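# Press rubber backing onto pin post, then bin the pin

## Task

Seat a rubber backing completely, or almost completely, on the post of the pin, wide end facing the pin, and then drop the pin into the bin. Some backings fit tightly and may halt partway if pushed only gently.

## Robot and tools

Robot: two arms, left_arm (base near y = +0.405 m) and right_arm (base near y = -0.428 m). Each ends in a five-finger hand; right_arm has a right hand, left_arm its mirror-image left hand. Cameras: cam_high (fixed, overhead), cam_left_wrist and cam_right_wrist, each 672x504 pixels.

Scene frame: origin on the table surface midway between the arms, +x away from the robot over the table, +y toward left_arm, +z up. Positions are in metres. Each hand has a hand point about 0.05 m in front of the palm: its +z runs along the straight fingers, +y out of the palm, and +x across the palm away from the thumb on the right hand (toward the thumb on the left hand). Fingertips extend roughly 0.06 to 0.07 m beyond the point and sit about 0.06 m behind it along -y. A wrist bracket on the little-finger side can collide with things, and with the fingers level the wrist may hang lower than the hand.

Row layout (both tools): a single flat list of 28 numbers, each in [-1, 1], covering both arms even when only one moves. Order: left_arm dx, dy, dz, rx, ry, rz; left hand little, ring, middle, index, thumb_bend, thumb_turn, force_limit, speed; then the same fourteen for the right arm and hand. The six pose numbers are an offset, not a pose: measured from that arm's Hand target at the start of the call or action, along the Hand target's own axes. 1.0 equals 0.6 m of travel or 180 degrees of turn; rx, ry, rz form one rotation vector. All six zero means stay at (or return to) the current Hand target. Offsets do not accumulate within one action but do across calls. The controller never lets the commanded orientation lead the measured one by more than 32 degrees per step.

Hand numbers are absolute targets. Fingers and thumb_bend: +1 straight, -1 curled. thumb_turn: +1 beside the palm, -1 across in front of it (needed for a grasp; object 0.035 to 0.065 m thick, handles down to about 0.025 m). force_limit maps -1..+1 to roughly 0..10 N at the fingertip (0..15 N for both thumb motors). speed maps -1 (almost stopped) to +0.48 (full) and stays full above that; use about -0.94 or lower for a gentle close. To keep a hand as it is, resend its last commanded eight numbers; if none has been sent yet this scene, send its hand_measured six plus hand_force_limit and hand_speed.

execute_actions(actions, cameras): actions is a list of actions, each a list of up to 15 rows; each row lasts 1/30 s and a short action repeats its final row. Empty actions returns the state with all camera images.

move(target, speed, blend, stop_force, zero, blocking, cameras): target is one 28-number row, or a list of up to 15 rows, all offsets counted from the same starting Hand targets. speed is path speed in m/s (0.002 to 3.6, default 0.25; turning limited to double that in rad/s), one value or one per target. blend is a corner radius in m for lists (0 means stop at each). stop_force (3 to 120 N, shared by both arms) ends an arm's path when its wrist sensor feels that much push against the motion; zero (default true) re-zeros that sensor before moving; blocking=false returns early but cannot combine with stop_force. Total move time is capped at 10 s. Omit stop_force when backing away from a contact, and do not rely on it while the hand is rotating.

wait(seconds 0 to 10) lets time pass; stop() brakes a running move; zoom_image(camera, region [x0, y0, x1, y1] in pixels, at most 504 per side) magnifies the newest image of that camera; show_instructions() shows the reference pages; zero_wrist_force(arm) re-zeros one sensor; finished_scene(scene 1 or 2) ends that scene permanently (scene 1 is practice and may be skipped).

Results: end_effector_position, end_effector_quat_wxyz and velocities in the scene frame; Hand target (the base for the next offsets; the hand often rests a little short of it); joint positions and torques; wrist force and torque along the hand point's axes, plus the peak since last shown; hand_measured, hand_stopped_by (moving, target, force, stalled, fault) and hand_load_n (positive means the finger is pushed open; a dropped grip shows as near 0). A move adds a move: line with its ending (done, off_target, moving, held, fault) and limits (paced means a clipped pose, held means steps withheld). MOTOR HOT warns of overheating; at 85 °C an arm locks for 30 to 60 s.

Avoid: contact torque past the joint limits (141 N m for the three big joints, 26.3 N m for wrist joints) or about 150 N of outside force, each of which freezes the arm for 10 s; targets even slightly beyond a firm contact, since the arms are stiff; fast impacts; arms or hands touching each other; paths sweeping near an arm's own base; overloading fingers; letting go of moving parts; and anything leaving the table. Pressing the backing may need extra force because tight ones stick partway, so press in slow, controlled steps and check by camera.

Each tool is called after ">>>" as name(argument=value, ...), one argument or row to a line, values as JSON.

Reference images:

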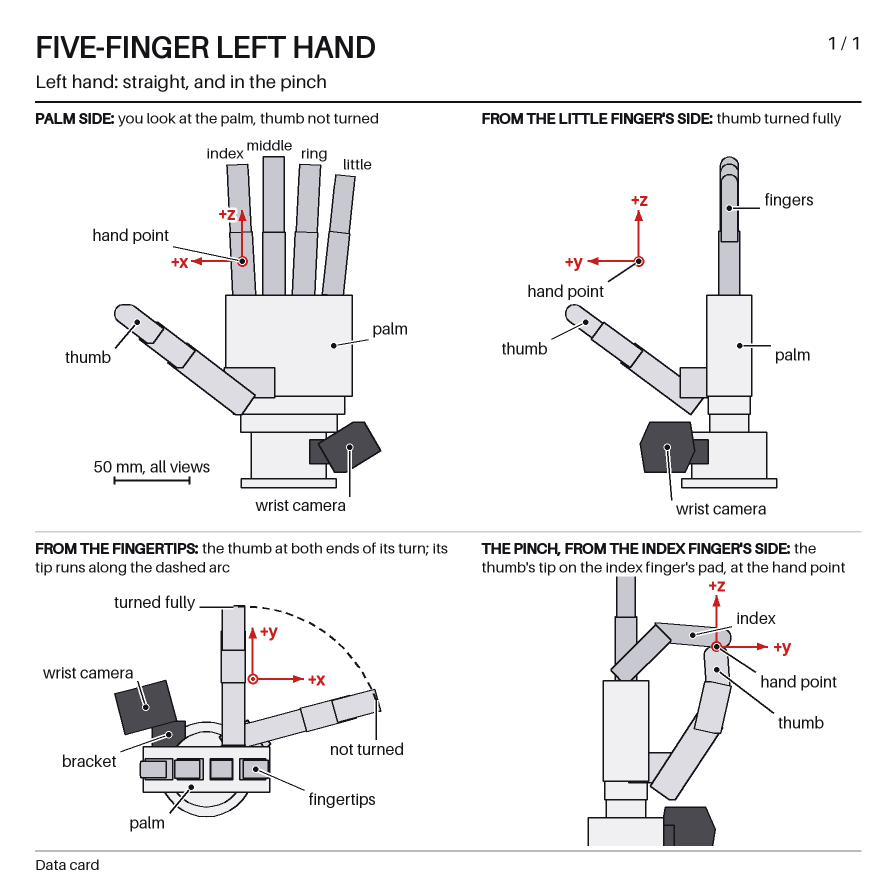

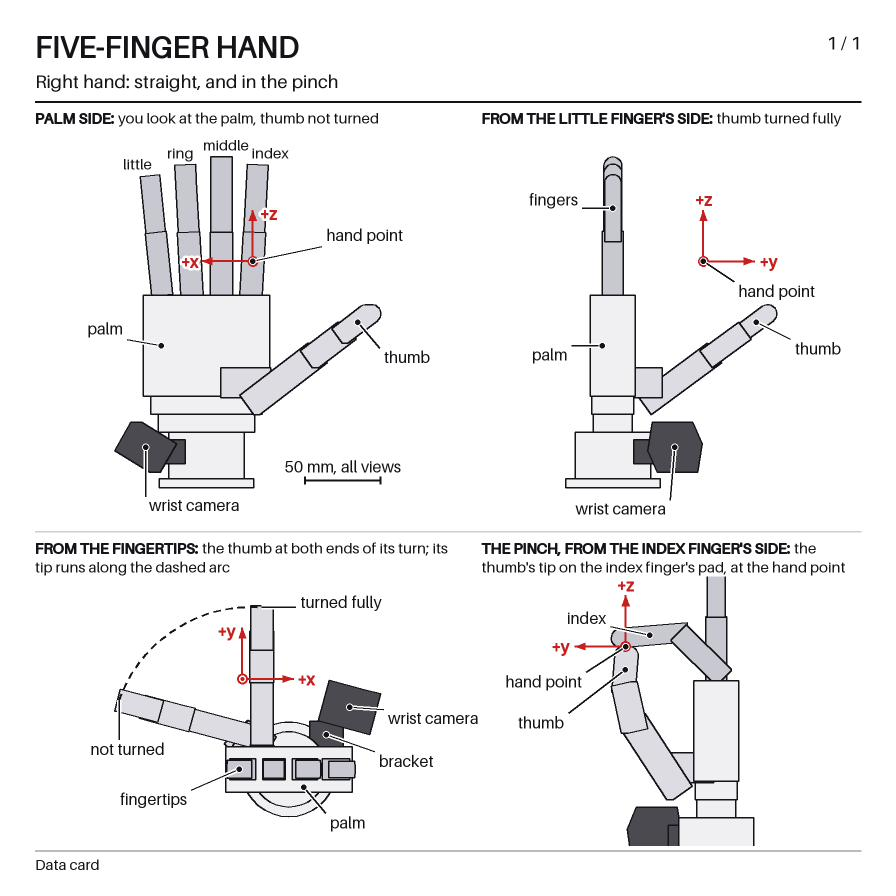

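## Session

>>> execute_actions(
  actions=[],
)

Scene clock: 0.00 s.
left_arm: end_effector_position=(+0.4271, +0.3521, +0.2249) hand_measured=(+1.000, +1.000, +1.000, +1.000, +1.000, +1.000) hand_load_n=(+0.0, +0.0, +0.0, +0.0, +0.0, +0.0) hand_stopped_by=(target, target, target, target, target, target) hand_force_limit=0.00 hand_speed=-0.80 end_effector_quat_wxyz=(+0.119, +0.760, -0.639, -0.021) | right_arm: end_effector_position=(+0.1714, +0.1146, +0.1520) hand_measured=(+1.000, +1.000, +1.000, +1.000, +1.000, +1.000) hand_load_n=(+0.0, +0.0, +0.0, +0.0, +0.0, +0.0) hand_stopped_by=(target, target, target, target, target, target) hand_force_limit=0.00 hand_speed=-0.80 end_effector_quat_wxyz=(+0.380, -0.150, +0.898, -0.160)
Joint positions: left_arm=[3.426 -2.038 -1.395 1.636 -1.483 3.307] | right_arm=[1.211 -0.939 1.392 0.994 2.415 -0.73]
Joint velocities: within noise
Joint torques (N m): no reading
Wrist force (N): no reading
Wrist torque (N m): no reading
Wrist force, peak (N): no reading
Hand target: left_arm +0.4271, +0.3521, +0.2249; +0.119, +0.760, -0.639, -0.021 | right_arm +0.1714, +0.1146, +0.1520; +0.380, -0.150, +0.898, -0.160
camera_calibration:
cam_left_wrist: T_world_to_cam=[[0.987928, -0.104736, -0.114143, -0.367475], [-0.00385446, -0.753206, 0.657773, 0.118683], [-0.154865, -0.649393, -0.744517, 0.579562], [0, 0, 0, 1]] pos_world=[0.45325, 0.427268, 0.311483]
cam_right_wrist: T_world_to_cam=[[-0.269566, 0.799758, -0.536397, 0.0401899], [0.115435, 0.579836, 0.806514, -0.208566], [0.956038, 0.15549, -0.248624, -0.0292197], [0, 0, 0, 1]] pos_world=[0.0628447, 0.0933356, 0.182505]

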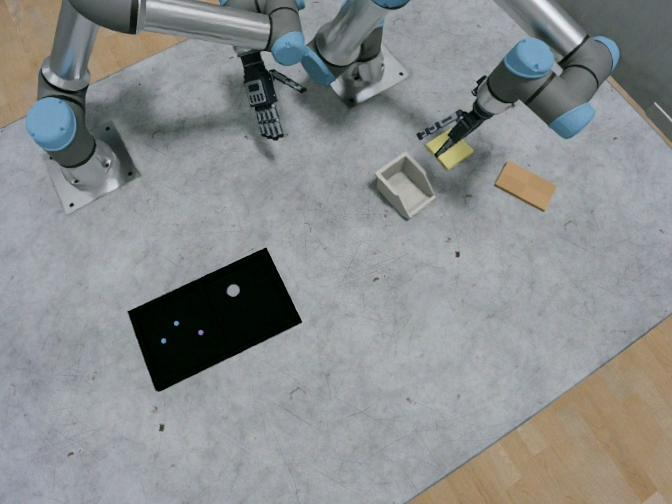

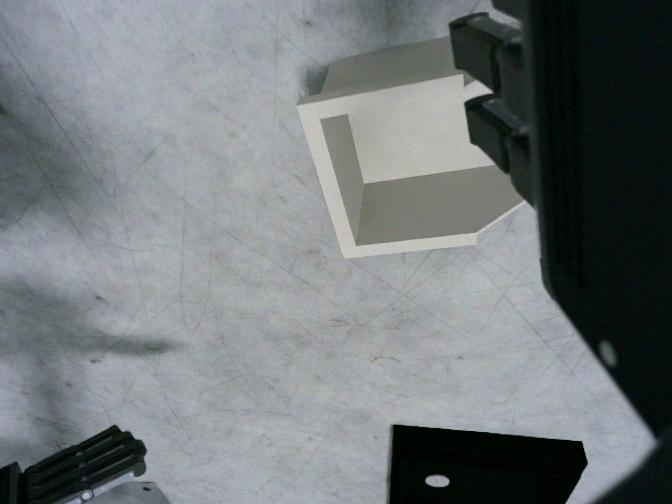

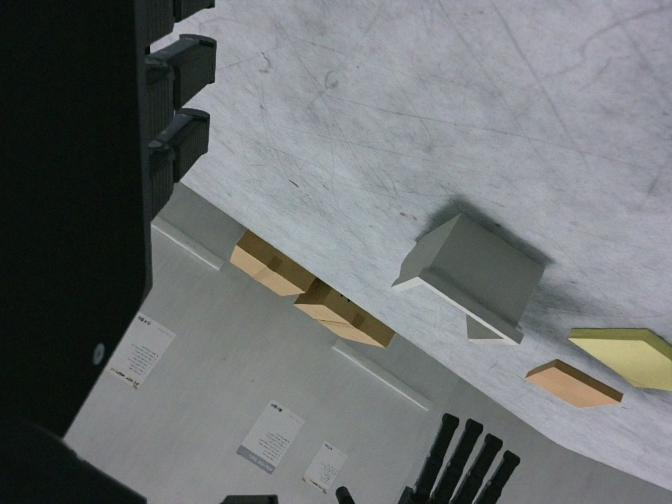

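>>> zoom_image(
  camera="cam_high",
  region=[120, 240, 310, 400],
)

>>> zoom_image(
  camera="cam_high",
  region=[150, 300, 220, 350],
)

>>> zoom_image(
  camera="cam_high",
  region=[210, 270, 260, 310],
)

>>> zoom_image(
  camera="cam_high",
  region=[360, 140, 460, 230],
)

Scaled by 2.653 from the camera's 672x504 image, which has a finer 960x720 frame.

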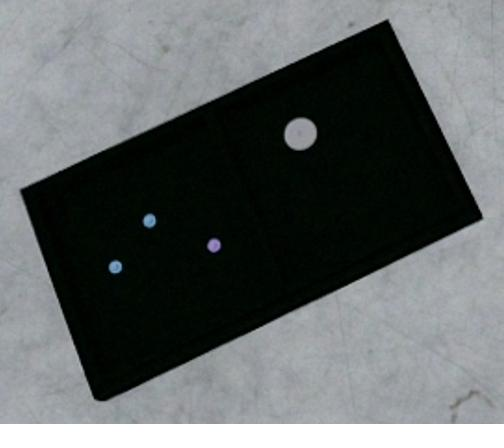

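Scaled by 7.200 from the camera's 672x504 image, which has a finer 960x720 frame.

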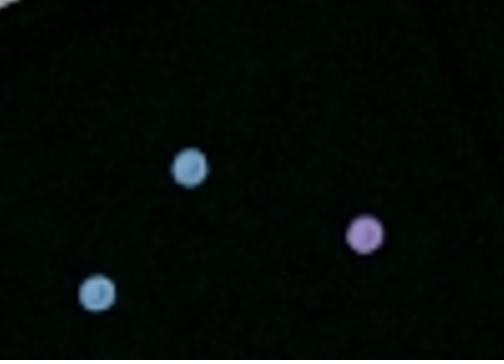

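Scaled by 10.080 from the camera's 672x504 image, which has a finer 960x720 frame.

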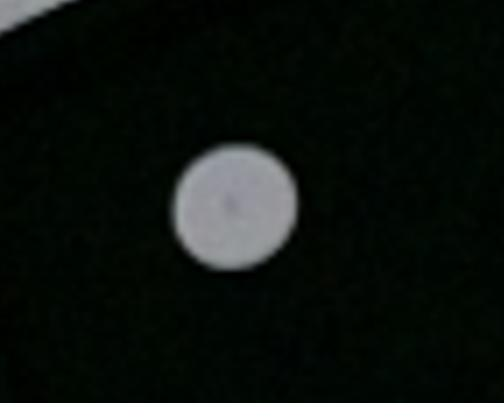

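Scaled by 5.040 from the camera's 672x504 image, which has a finer 960x720 frame.

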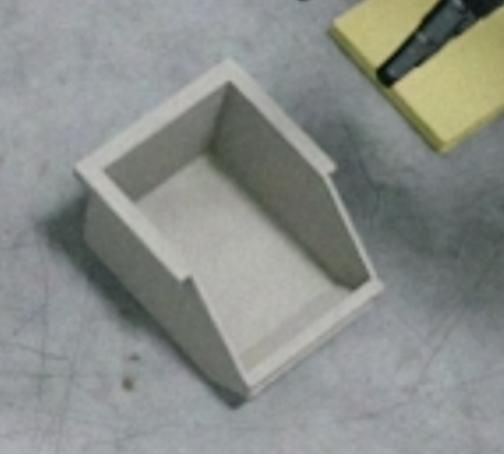

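>>> move(
  target=[
    [0,0,0,0,0,0,1,1,1,1,1,1,0,-0.8,-0.0846,-0.0535,-0.0877,0,0,0,1,1,1,-0.46,0.15,0.3,-0.3,0],
    [0.7412,0.0422,0.1005,0.0835,0.0515,0.0125,1,1,1,1,1,1,0,-0.8,0.005,-0.9408,0.5168,-0.0172,-0.0587,-0.3672,1,1,1,-0.46,0.15,0.3,-0.3,0],
    [0.7223,0.0097,0.2527,0.0835,0.0515,0.0125,1,1,1,1,1,1,0,-0.8,0.005,-0.9408,0.5168,-0.0172,-0.0587,-0.3672,1,1,1,-0.46,0.15,0.3,-0.3,0],
  ],
  speed=[0.25,0.3,0.15],
  blend=[0.03,0.02,0],
  cameras=["all"],
)

Scene clock: 12.23 s.
left_arm: end_effector_position=(+0.4731, -0.0950, +0.1314) hand_measured=(+1.000, +1.000, +1.000, +1.000, +1.000, +1.000) hand_load_n=(+0.0, +0.0, +0.0, +0.0, +0.0, +0.0) hand_stopped_by=(target, target, target, target, target, target) hand_force_limit=0.00 hand_speed=-0.80 end_effector_quat_wxyz=(+0.070, +0.755, -0.639, +0.127) | right_arm: end_effector_position=(+0.4795, -0.4506, +0.1729) hand_measured=(+1.000, +1.000, +1.000, -0.460, +0.150, +0.300) hand_load_n=(+0.0, +0.0, +0.0, +0.0, +0.0, +0.0) hand_stopped_by=(target, target, target, target, target, target) hand_force_limit=-0.30 hand_speed=0.00 end_effector_quat_wxyz=(-0.304, +0.638, -0.638, +0.305)
Joint positions: left_arm=[2.616 -2.373 -0.949 1.971 -1.379 2.472] | right_arm=[-0.497 -1.41 1.751 0.397 1.205 -3.457]
Joint torques (N m): left_arm=[-10.47 36.57 6.25 -0.4 1.26 -2.75] | right_arm=[-7.81 -13.78 -26.74 2.5 -2.05 -1.36]
Wrist force (N): left_arm=[0.2 -0.1 0.0] | right_arm=[1.8 -0.9 0.9]
Wrist torque (N m): left_arm=[0.01 -0.04 0.07] | right_arm=[-0.05 -0.18 0.00]
Wrist force, peak (N): left_arm=[1.1 -0.1 -0.4] | right_arm=[3.0 -1.6 1.5]
Hand target: left_arm +0.4731, -0.0950, +0.1313; +0.070, +0.755, -0.639, +0.127 | right_arm +0.4795, -0.4506, +0.1729; -0.304, +0.638, -0.638, +0.305
Off the commanded pose: left_arm 0.000 m, 0 deg | right_arm 0.000 m, 0 deg.
move: done
camera_calibration:
cam_left_wrist: T_world_to_cam=[[0.980657, -0.0739531, 0.181227, -0.502812], [-0.182899, -0.675992, 0.71385, -0.0717733], [0.0697168, -0.733188, -0.676442, 0.103557], [0, 0, 0, 1]] pos_world=[0.472739, -0.00977586, 0.212409]
cam_right_wrist: T_world_to_cam=[[-0.602035, -0.206834, -0.771215, 0.332902], [-0.539869, 0.817077, 0.202305, 0.592274], [0.588299, 0.53815, -0.603572, 0.179325], [0, 0, 0, 1]] pos_world=[0.414673, -0.511581, 0.245155]

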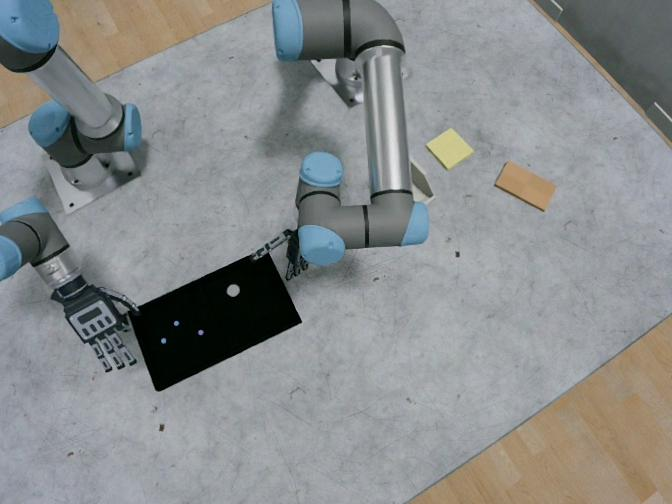

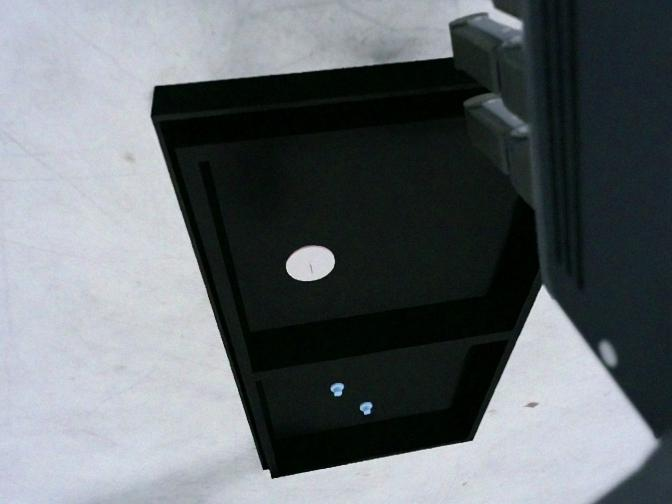

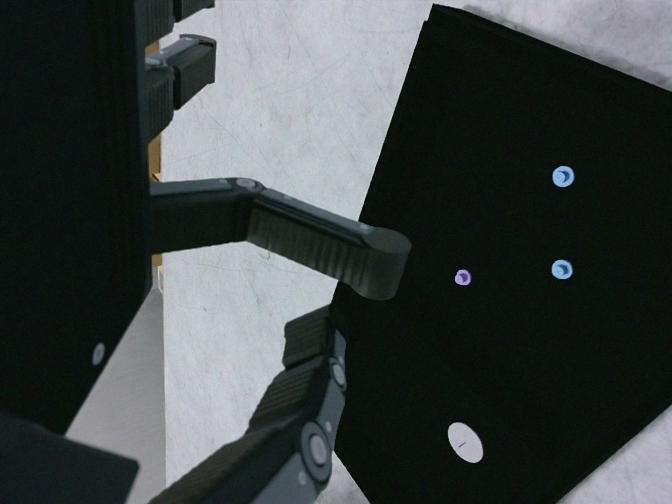

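>>> zoom_image(
  camera="cam_left_wrist",
  region=[300, 370, 400, 430],
)

>>> zoom_image(
  camera="cam_left_wrist",
  region=[270, 230, 350, 300],
)

>>> zoom_image(
  camera="cam_right_wrist",
  region=[430, 150, 600, 300],
)

>>> zoom_image(
  camera="cam_right_wrist",
  region=[430, 410, 500, 475],
)

Scaled by 5.040 from the camera's 672x504 image, which has a finer 960x720 frame.

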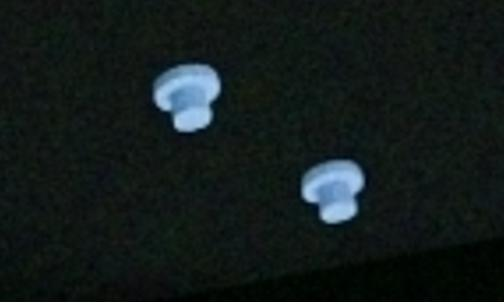

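Scaled by 6.300 from the camera's 672x504 image, which has a finer 960x720 frame.

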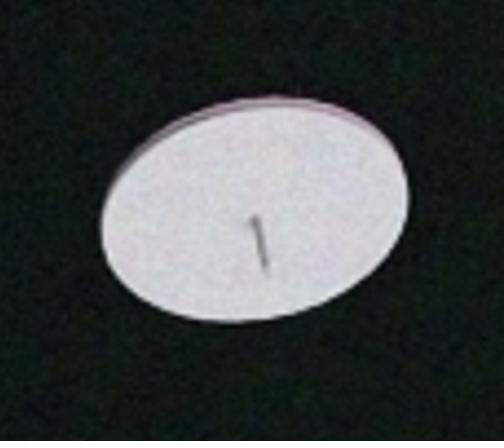

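Scaled by 2.965 from the camera's 672x504 image, which has a finer 960x720 frame.

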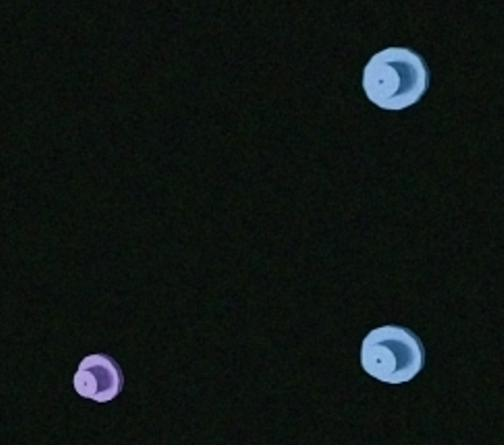

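Scaled by 7.200 from the camera's 672x504 image, which has a finer 960x720 frame.

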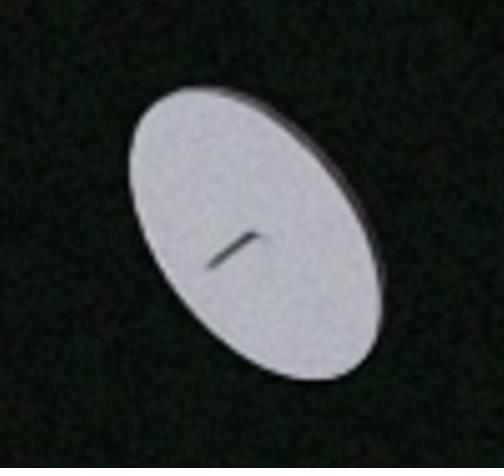

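>>> move(
  target=[0,0,0,0,0,0,1,1,1,1,1,1,0,-0.8,-0.073,0.1333,0.1343,0,-0.1295,-0.1048,1,1,1,-0.46,0.15,0.3,-0.3,0],
  speed=0.2,
  cameras=["cam_high","cam_left_wrist","cam_right_wrist"],
)

>>> zoom_image(
  camera="cam_left_wrist",
  region=[280, 340, 460, 460],
)

>>> zoom_image(
  camera="cam_right_wrist",
  region=[280, 200, 480, 400],
)

Scene clock: 22.47 s.
left_arm: end_effector_position=(+0.4731, -0.0950, +0.1313) hand_measured=(+1.000, +1.000, +1.000, +1.000, +1.000, +1.000) hand_load_n=(+0.0, +0.0, +0.0, +0.0, +0.0, -0.5) hand_stopped_by=(target, target, target, target, target, target) hand_force_limit=0.00 hand_speed=-0.80 end_effector_quat_wxyz=(+0.070, +0.755, -0.639, +0.127) | right_arm: end_effector_position=(+0.4919, -0.4069, +0.0601) hand_measured=(+1.000, +1.000, +1.000, -0.460, +0.150, +0.300) hand_load_n=(+0.0, +0.0, +0.0, +0.0, +0.0, +0.0) hand_stopped_by=(target, target, target, target, target, target) hand_force_limit=-0.30 hand_speed=0.00 end_effector_quat_wxyz=(-0.373, +0.781, -0.452, +0.216)
Joint positions: left_arm=[2.616 -2.373 -0.95 1.972 -1.379 2.472] | right_arm=[-0.507 -1.112 1.722 0.381 0.851 -3.931]
Joint torques (N m): left_arm=[-10 41.44 6.11 -0.57 1.14 -2.83] | right_arm=[9.02 -22.6 -24.05 3.47 -2.53 -1.41]
Wrist force (N): left_arm=[0.1 -0.1 0.3] | right_arm=[2.0 -1.0 0.4]
Wrist torque (N m): left_arm=[0.00 -0.01 0.06] | right_arm=[-0.06 -0.19 0.00]
Wrist force, peak (N): left_arm=[0.3 -0.5 0.2] | right_arm=[1.8 -1.6 0.2]
Hand target: left_arm +0.4731, -0.0950, +0.1313; +0.070, +0.755, -0.639, +0.127 | right_arm +0.4919, -0.4068, +0.0600; -0.373, +0.781, -0.452, +0.216
Off the commanded pose: left_arm 0.000 m, 0 deg | right_arm 0.000 m, 0 deg.
move: done
camera_calibration:
cam_left_wrist: T_world_to_cam=[[0.980657, -0.0739531, 0.181227, -0.502776], [-0.182899, -0.675992, 0.71385, -0.0716305], [0.0697168, -0.733188, -0.676442, 0.103422], [0, 0, 0, 1]] pos_world=[0.472739, -0.00977586, 0.212209]
cam_right_wrist: T_world_to_cam=[[-0.418449, -0.480106, -0.770972, 0.0608654], [-0.875747, 0.438309, 0.202369, 0.597183], [0.240766, 0.759857, -0.603861, 0.341602], [0, 0, 0, 1]] pos_world=[0.466204, -0.492098, 0.132355]

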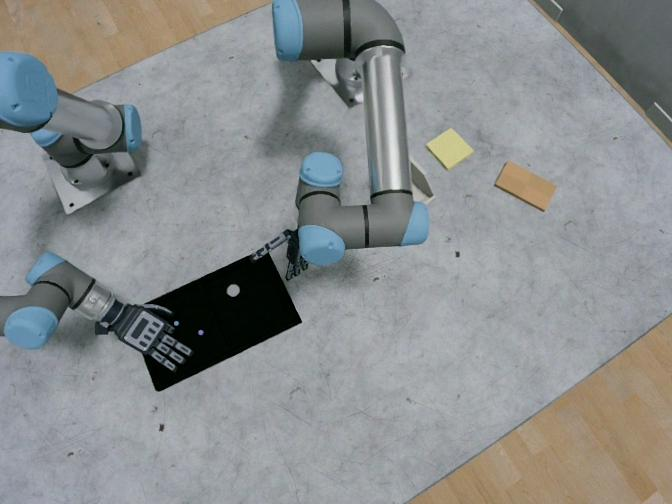

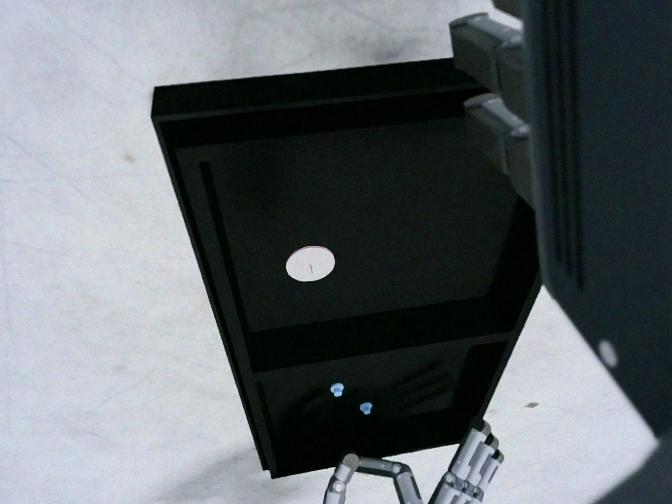

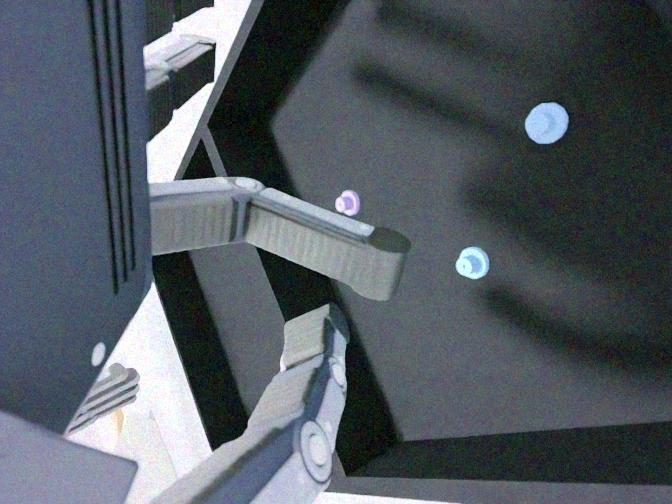

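Scaled by 2.800 from the camera's 672x504 image, which has a finer 960x720 frame.

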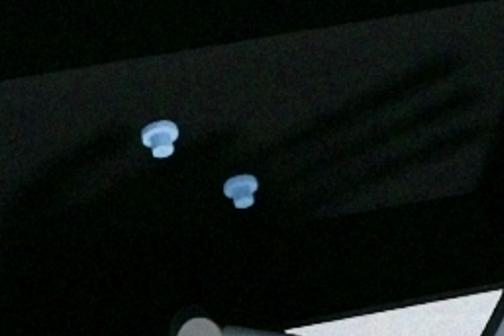

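Scaled by 2.520 from the camera's 672x504 image, which has a finer 960x720 frame.

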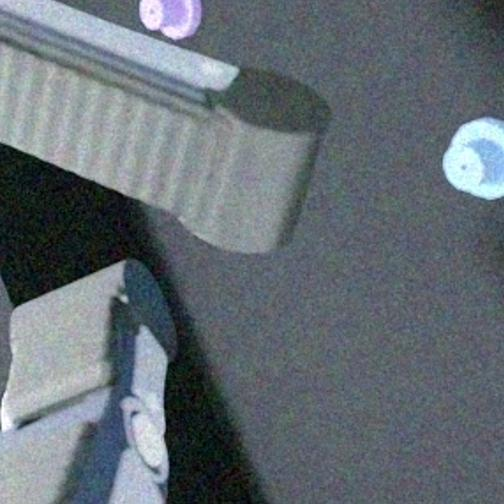

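>>> move(
  target=[0,0,0,0,0,0,1,1,1,1,1,1,0,-0.8,-0.0088,0.0345,0.0368,0,0,0,1,1,1,-0.46,0.15,0.3,-0.3,0],
  speed=0.06,
  stop_force=4,
  cameras=["cam_left_wrist","cam_right_wrist"],
)

>>> zoom_image(
  camera="cam_left_wrist",
  region=[300, 360, 400, 435],
)

>>> zoom_image(
  camera="cam_right_wrist",
  region=[300, 200, 460, 360],
)

Scene clock: 27.23 s.
left_arm: end_effector_position=(+0.4731, -0.0950, +0.1313) hand_measured=(+1.000, +1.000, +1.000, +1.000, +1.000, +1.000) hand_load_n=(+0.5, +0.0, +0.0, +0.0, +0.0, +0.0) hand_stopped_by=(target, target, target, target, target, target) hand_force_limit=0.00 hand_speed=-0.80 end_effector_quat_wxyz=(+0.070, +0.755, -0.639, +0.127) | right_arm: end_effector_position=(+0.4929, -0.4002, +0.0300) hand_measured=(+1.000, +1.000, +1.000, -0.460, +0.150, +0.300) hand_load_n=(+0.0, +0.0, -0.5, +0.0, +0.0, -0.5) hand_stopped_by=(target, target, target, target, target, target) hand_force_limit=-0.30 hand_speed=0.00 end_effector_quat_wxyz=(-0.373, +0.781, -0.452, +0.216)
Joint positions: left_arm=[2.616 -2.373 -0.95 1.972 -1.379 2.472] | right_arm=[-0.493 -1.072 1.749 0.302 0.859 -3.915]
Joint torques (N m): left_arm=[-9.51 49.75 6.4 -0.41 1.29 -2.75] | right_arm=[9.49 -22.79 -5.88 -0.41 1 1.57]
Wrist force (N): left_arm=[0.1 -0.1 0.0] | right_arm=[1.9 -1.1 0.7]
Wrist torque (N m): left_arm=[0.01 -0.01 0.07] | right_arm=[-0.09 -0.19 -0.19]
Wrist force, peak (N): left_arm=[0.3 -0.4 0.1] | right_arm=[2.3 -1.0 0.8]
Hand target: left_arm +0.4731, -0.0950, +0.1313; +0.070, +0.755, -0.639, +0.127 | right_arm +0.4929, -0.4002, +0.0300; -0.373, +0.781, -0.452, +0.216
Off the commanded pose: left_arm 0.000 m, 0 deg | right_arm 0.000 m, 0 deg.
move: done
camera_calibration:
cam_left_wrist: T_world_to_cam=[[0.980657, -0.0739531, 0.181227, -0.502776], [-0.182899, -0.675992, 0.71385, -0.0716305], [0.0697168, -0.733188, -0.676442, 0.103422], [0, 0, 0, 1]] pos_world=[0.472739, -0.00977586, 0.212209]
cam_right_wrist: T_world_to_cam=[[-0.418226, -0.480286, -0.770981, 0.0411341], [-0.875935, 0.437945, 0.20234, 0.601152], [0.240466, 0.759954, -0.603859, 0.318416], [0, 0, 0, 1]] pos_world=[0.467205, -0.485497, 0.102355]
Images, in order (width x height): cam_left_wrist 672x504, cam_right_wrist 672x504.

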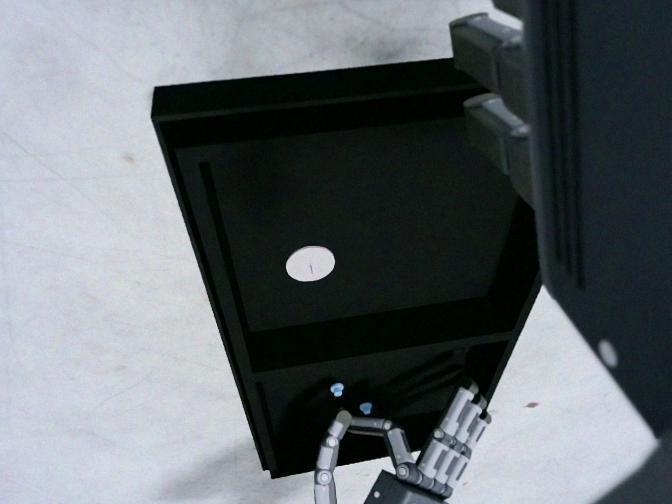

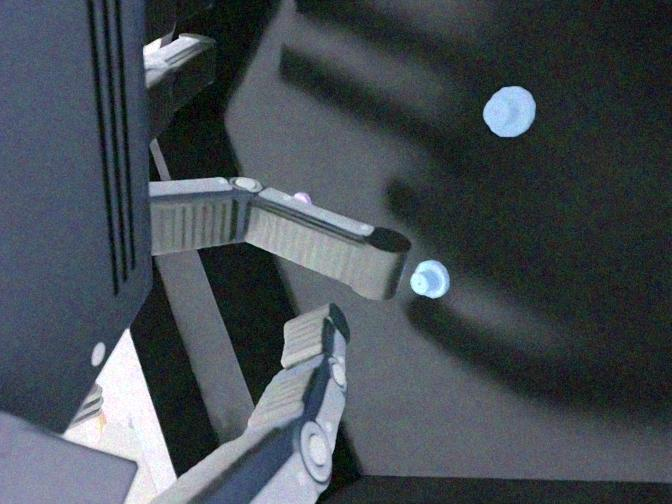

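Scaled by 5.040 from the camera's 672x504 image, which has a finer 960x720 frame.

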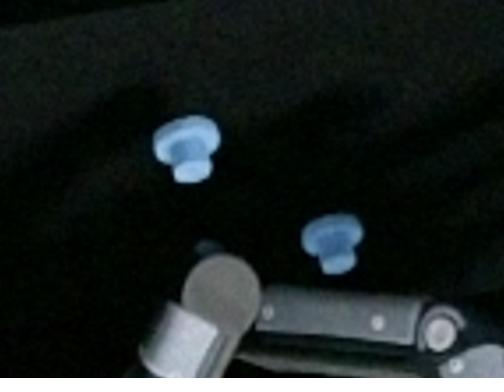

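Scaled by 3.150 from the camera's 672x504 image, which has a finer 960x720 frame.

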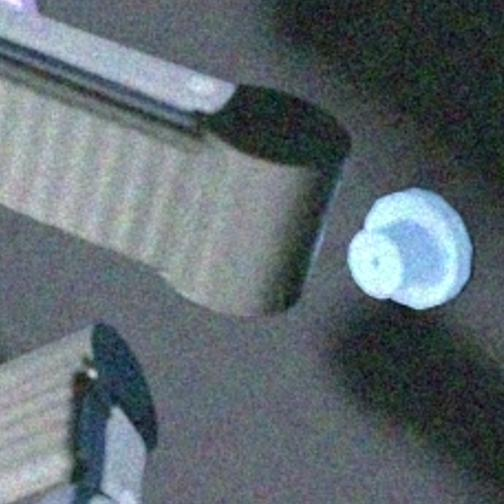

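>>> move(
  target=[
    [0,0,0,0,0,0,1,1,1,1,1,1,0,-0.8,0.0032,-0.0287,0.0353,0,0,0,1,1,1,-0.46,0.15,0.3,-0.3,0],
    [0,0,0,0,0,0,1,1,1,1,1,1,0,-0.8,0.0032,0.0037,0.0615,0,0,0,1,1,1,-0.46,0.15,0.3,-0.3,0],
  ],
  speed=[0.08,0.015],
  stop_force=3,
  cameras=["cam_left_wrist","cam_right_wrist"],
)

Scene clock: 30.37 s.
left_arm: end_effector_position=(+0.4731, -0.0950, +0.1313) hand_measured=(+1.000, +1.000, +1.000, +1.000, +1.000, +1.000) hand_load_n=(+0.0, +0.0, +0.0, +0.0, +0.0, +0.0) hand_stopped_by=(target, target, target, target, target, target) hand_force_limit=0.00 hand_speed=-0.80 end_effector_quat_wxyz=(+0.070, +0.755, -0.639, +0.127) | right_arm: end_effector_position=(+0.5142, -0.3897, +0.0296) hand_measured=(+1.000, +1.000, +1.000, -0.460, +0.150, +0.300) hand_load_n=(+0.0, +0.0, +0.0, +0.5, +0.0, +0.0) hand_stopped_by=(target, target, target, target, target, target) hand_force_limit=-0.30 hand_speed=0.00 end_effector_quat_wxyz=(-0.373, +0.781, -0.451, +0.216)
Joint positions: left_arm=[2.616 -2.373 -0.95 1.972 -1.379 2.472] | right_arm=[-0.45 -1.04 1.69 0.3 0.883 -3.869]
Joint torques (N m): left_arm=[-8.61 54.98 6.39 -0.46 1.22 -2.66] | right_arm=[-7.79 -51.43 -5.68 3.33 -2.4 -1.52]
Wrist force (N): left_arm=[0.1 0.1 0.1] | right_arm=[1.5 -0.8 0.4]
Wrist torque (N m): left_arm=[0.05 -0.02 0.06] | right_arm=[-0.05 -0.13 -0.05]
Wrist force, peak (N): left_arm=[0.2 -0.5 0.1] | right_arm=[1.0 -2.5 -5.2]
Hand target: left_arm +0.4731, -0.0950, +0.1313; +0.070, +0.755, -0.639, +0.127 | right_arm +0.5142, -0.3897, +0.0296; -0.373, +0.781, -0.451, +0.216 (not the last commanded pose)
Off the commanded pose: left_arm 0.000 m, 0 deg | right_arm 0.025 m, 0 deg.
move: contact (right_arm); path passed 0 of 2 targets
camera_calibration:
cam_left_wrist: T_world_to_cam=[[0.980657, -0.0739531, 0.181227, -0.502776], [-0.182899, -0.675992, 0.71385, -0.0716305], [0.0697168, -0.733188, -0.676442, 0.103422], [0, 0, 0, 1]] pos_world=[0.472739, -0.00977586, 0.212209]
cam_right_wrist: T_world_to_cam=[[-0.4177, -0.480187, -0.771328, 0.0546042], [-0.876132, 0.437733, 0.201946, 0.615328], [0.240664, 0.760139, -0.603548, 0.305032], [0, 0, 0, 1]] pos_world=[0.488507, -0.474996, 0.101956]
Images, in order (width x height): cam_left_wrist 672x504, cam_right_wrist 672x504.

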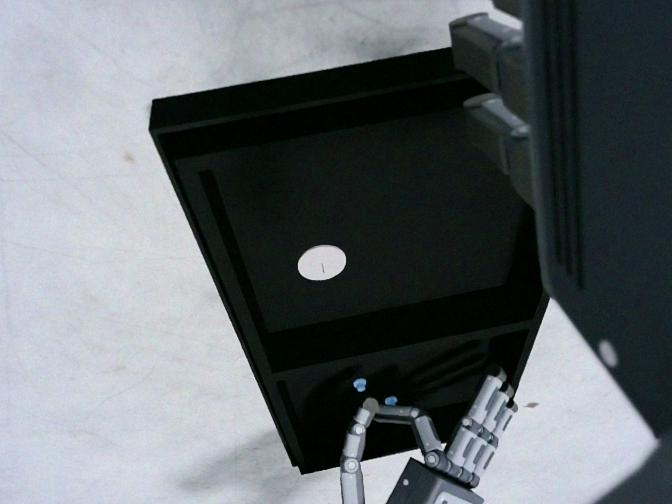

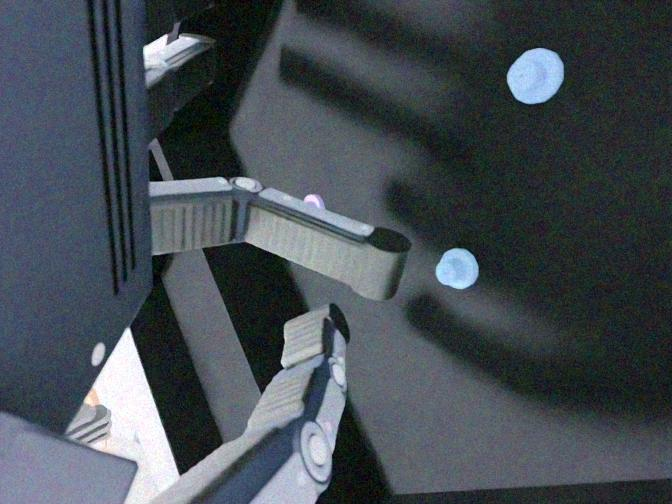

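>>> zoom_image(
  camera="cam_right_wrist",
  region=[340, 200, 500, 360],
)

>>> zoom_image(
  camera="cam_left_wrist",
  region=[320, 350, 540, 450],
)

Scaled by 3.150 from the camera's 672x504 image, which has a finer 960x720 frame.

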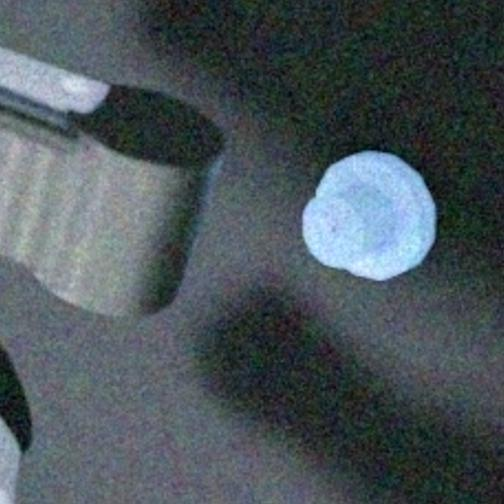

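Scaled by 2.291 from the camera's 672x504 image, which has a finer 960x720 frame.

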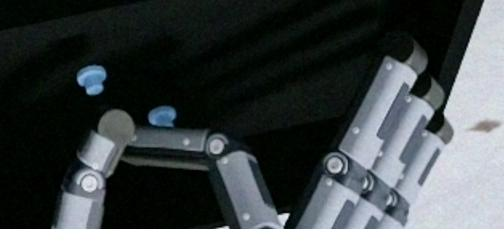

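>>> move(
  target=[
    [0,0,0,0,0,0,1,1,1,1,1,1,0,-0.8,0.0153,-0.019,-0.0305,0,0,0,1,1,1,-0.46,0.15,0.3,-0.3,0],
    [0,0,0,0,0,0,1,1,1,1,1,1,0,-0.8,0.0153,-0.019,-0.0305,0,0,0,-0.9,-0.9,1,-0.46,0.15,0.3,-0.3,0],
  ],
  speed=0.08,
)

>>> move(
  target=[0,0,0,0,0,0,1,1,1,1,1,1,0,-0.8,0,0.0453,0.0367,0,0,0,-0.9,-0.9,1,-0.46,0.15,0.3,-0.3,0],
  speed=0.04,
  stop_force=3,
  cameras=["cam_left_wrist","cam_right_wrist"],
)

>>> zoom_image(
  camera="cam_right_wrist",
  region=[280, 220, 440, 380],
)

>>> zoom_image(
  camera="cam_left_wrist",
  region=[310, 340, 430, 430],
)

Scene clock: 34.47 s.
left_arm: end_effector_position=(+0.4731, -0.0950, +0.1313) hand_measured=(+1.000, +1.000, +1.000, +1.000, +1.000, +1.000) hand_load_n=(+0.0, +0.0, +0.0, +0.0, +0.0, +0.0) hand_stopped_by=(target, target, target, target, target, target) hand_force_limit=0.00 hand_speed=-0.80 end_effector_quat_wxyz=(+0.070, +0.755, -0.639, +0.127) | right_arm: end_effector_position=(+0.5126, -0.4012, +0.0500) hand_measured=(-0.900, -0.900, +1.000, -0.460, +0.150, +0.300) hand_load_n=(+0.0, +0.5, +0.0, +0.0, +0.0, +0.0) hand_stopped_by=(target, target, target, target, target, target) hand_force_limit=-0.30 hand_speed=0.00 end_effector_quat_wxyz=(-0.373, +0.781, -0.451, +0.216)
Joint positions: left_arm=[2.616 -2.373 -0.95 1.972 -1.379 2.472] | right_arm=[-0.474 -1.064 1.67 0.361 0.869 -3.895]
Joint torques (N m): left_arm=[-8.07 57.86 6.23 -0.41 1.25 -2.5] | right_arm=[-8.23 -50.21 -22.24 3.51 -2.58 -1.41]
Wrist force (N): left_arm=[0.2 0.0 0.2] | right_arm=[1.9 -0.7 0.5]
Wrist torque (N m): left_arm=[0.01 -0.03 0.07] | right_arm=[0.00 -0.15 -0.02]
Wrist force, peak (N): left_arm=[0.5 -0.3 0.2] | right_arm=[2.1 -0.7 0.4]
Hand target: left_arm +0.4731, -0.0950, +0.1313; +0.070, +0.755, -0.639, +0.127 | right_arm +0.5126, -0.4012, +0.0500; -0.373, +0.781, -0.451, +0.216
Off the commanded pose: left_arm 0.000 m, 0 deg | right_arm 0.000 m, 0 deg.
move: done

Scene clock: 36.57 s.
left_arm: end_effector_position=(+0.4731, -0.0950, +0.1313) hand_measured=(+1.000, +1.000, +1.000, +1.000, +1.000, +1.000) hand_load_n=(+0.0, +0.0, +0.0, +0.0, +0.0, +0.0) hand_stopped_by=(target, target, target, target, target, target) hand_force_limit=0.00 hand_speed=-0.80 end_effector_quat_wxyz=(+0.070, +0.755, -0.639, +0.127) | right_arm: end_effector_position=(+0.5127, -0.4012, +0.0150) hand_measured=(-0.900, -0.900, +1.000, -0.460, +0.150, +0.300) hand_load_n=(+0.0, +0.0, +0.0, +0.0, +0.0, +0.0) hand_stopped_by=(target, target, target, target, target, target) hand_force_limit=-0.30 hand_speed=0.00 end_effector_quat_wxyz=(-0.373, +0.781, -0.451, +0.216)
Joint positions: left_arm=[2.616 -2.373 -0.95 1.972 -1.379 2.472] | right_arm=[-0.474 -1.014 1.697 0.284 0.869 -3.895]
Joint torques (N m): left_arm=[-6.54 58.17 5.39 -0.45 1.12 -2.56] | right_arm=[7.62 -24.62 -5.5 -0.49 0.24 1.48]
Wrist force (N): left_arm=[0.3 0.1 0.3] | right_arm=[1.8 -1.0 0.6]
Wrist torque (N m): left_arm=[0.02 -0.04 0.07] | right_arm=[-0.07 -0.14 -0.03]
Wrist force, peak (N): left_arm=[0.5 -0.2 0.0] | right_arm=[2.0 -1.0 0.5]
Hand target: left_arm +0.4731, -0.0950, +0.1313; +0.070, +0.755, -0.639, +0.127 | right_arm +0.5127, -0.4012, +0.0150; -0.373, +0.781, -0.451, +0.216
Off the commanded pose: left_arm 0.000 m, 0 deg | right_arm 0.000 m, 0 deg.
move: done
camera_calibration:
cam_left_wrist: T_world_to_cam=[[0.980657, -0.0739531, 0.181227, -0.502776], [-0.182899, -0.675992, 0.71385, -0.0716305], [0.0697168, -0.733188, -0.676442, 0.103422], [0, 0, 0, 1]] pos_world=[0.472739, -0.00977586, 0.212209]
cam_right_wrist: T_world_to_cam=[[-0.4177, -0.480187, -0.771328, 0.0372422], [-0.876132, 0.437733, 0.201946, 0.621953], [0.240664, 0.760139, -0.603548, 0.305247], [0, 0, 0, 1]] pos_world=[0.487007, -0.486396, 0.087356]
Images, in order (width x height): cam_left_wrist 672x504, cam_right_wrist 672x504.

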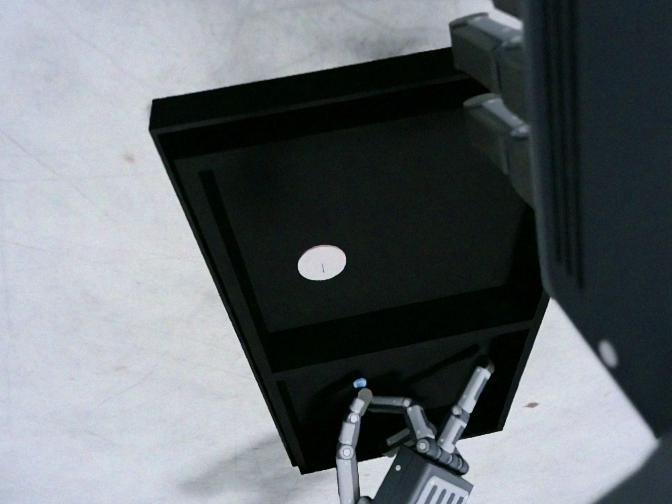

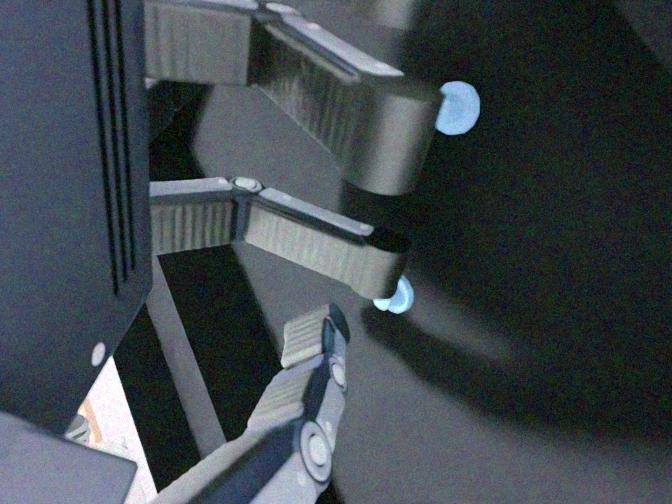

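Scaled by 3.150 from the camera's 672x504 image, which has a finer 960x720 frame.

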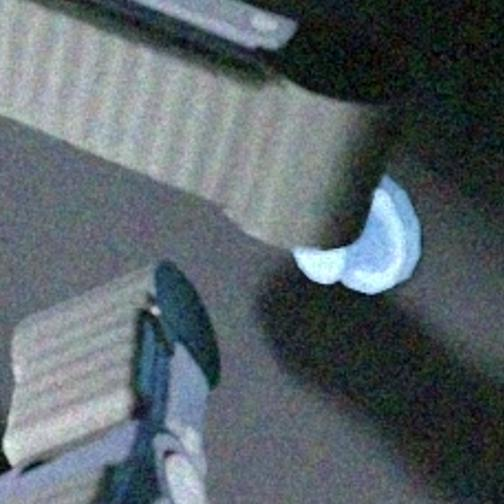

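Scaled by 4.200 from the camera's 672x504 image, which has a finer 960x720 frame.

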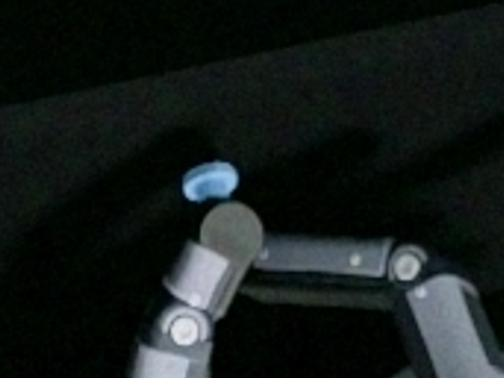

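>>> move(
  target=[0,0,0,0,0,0,1,1,1,1,1,1,0,-0.8,0,0.00557,0.00451,0,0,0,-0.9,-0.9,1,-0.46,0.15,0.3,-0.3,0],
  speed=0.015,
  stop_force=3,
  cameras=["cam_left_wrist","cam_right_wrist"],
)

>>> zoom_image(
  camera="cam_right_wrist",
  region=[280, 220, 440, 380],
)

>>> zoom_image(
  camera="cam_left_wrist",
  region=[310, 340, 430, 430],
)

Scene clock: 43.77 s.
left_arm: end_effector_position=(+0.4731, -0.0950, +0.1313) hand_measured=(+1.000, +1.000, +1.000, +1.000, +1.000, +1.000) hand_load_n=(+0.0, +0.0, +0.0, +0.0, +0.0, +0.0) hand_stopped_by=(target, target, target, target, target, target) hand_force_limit=0.00 hand_speed=-0.80 end_effector_quat_wxyz=(+0.070, +0.755, -0.639, +0.127) | right_arm: end_effector_position=(+0.5127, -0.4012, +0.0107) hand_measured=(-0.900, -0.900, +1.000, -0.460, +0.150, +0.300) hand_load_n=(+0.0, +0.0, +0.0, +0.0, +0.0, +0.0) hand_stopped_by=(target, target, target, target, target, target) hand_force_limit=-0.30 hand_speed=0.00 end_effector_quat_wxyz=(-0.373, +0.781, -0.451, +0.216)
Joint positions: left_arm=[2.616 -2.373 -0.95 1.972 -1.379 2.472] | right_arm=[-0.474 -1.008 1.7 0.274 0.869 -3.895]
Joint torques (N m): left_arm=[-6.35 57.95 5.87 -0.47 1.21 -2.58] | right_arm=[7.85 -24.08 -4.97 -0.46 0.86 1.02]
Wrist force (N): left_arm=[0.0 -0.1 -0.2] | right_arm=[1.8 -1.1 0.3]
Wrist torque (N m): left_arm=[0.02 -0.02 0.06] | right_arm=[-0.07 -0.12 -0.03]
Wrist force, peak (N): left_arm=[0.4 -0.3 0.3] | right_arm=[2.0 -1.0 0.6]
Hand target: left_arm +0.4731, -0.0950, +0.1313; +0.070, +0.755, -0.639, +0.127 | right_arm +0.5127, -0.4012, +0.0107; -0.373, +0.781, -0.451, +0.216
Off the commanded pose: left_arm 0.000 m, 0 deg | right_arm 0.000 m, 0 deg.
move: done
camera_calibration:
cam_left_wrist: T_world_to_cam=[[0.980657, -0.0739531, 0.181227, -0.502776], [-0.182899, -0.675992, 0.71385, -0.0716305], [0.0697168, -0.733188, -0.676442, 0.103422], [0, 0, 0, 1]] pos_world=[0.472739, -0.00977586, 0.212209]
cam_right_wrist: T_world_to_cam=[[-0.4177, -0.480187, -0.771328, 0.0339255], [-0.876132, 0.437733, 0.201946, 0.622821], [0.240664, 0.760139, -0.603548, 0.302652], [0, 0, 0, 1]] pos_world=[0.487007, -0.486396, 0.083056]
Images, in order (width x height): cam_left_wrist 672x504, cam_right_wrist 672x504.

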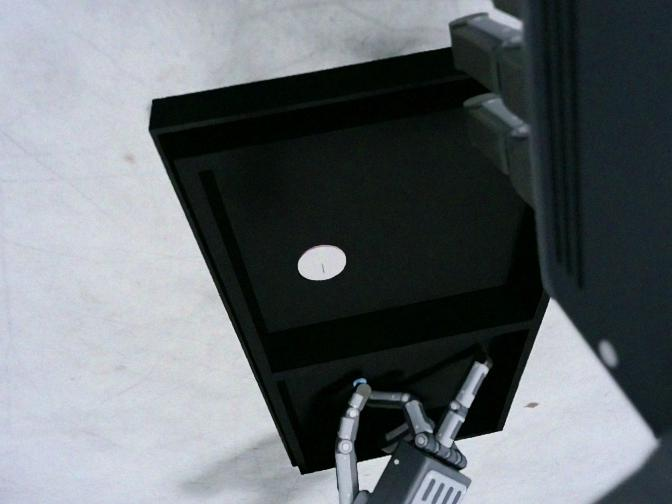

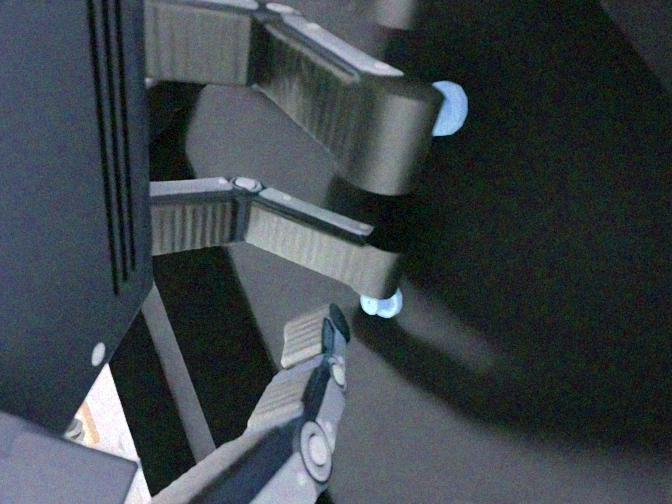

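Scaled by 3.150 from the camera's 672x504 image, which has a finer 960x720 frame.

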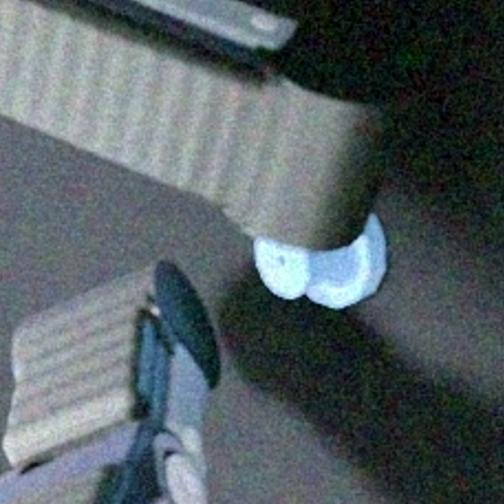

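Scaled by 4.200 from the camera's 672x504 image, which has a finer 960x720 frame.

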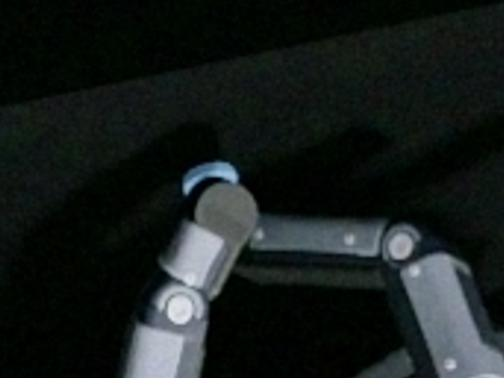

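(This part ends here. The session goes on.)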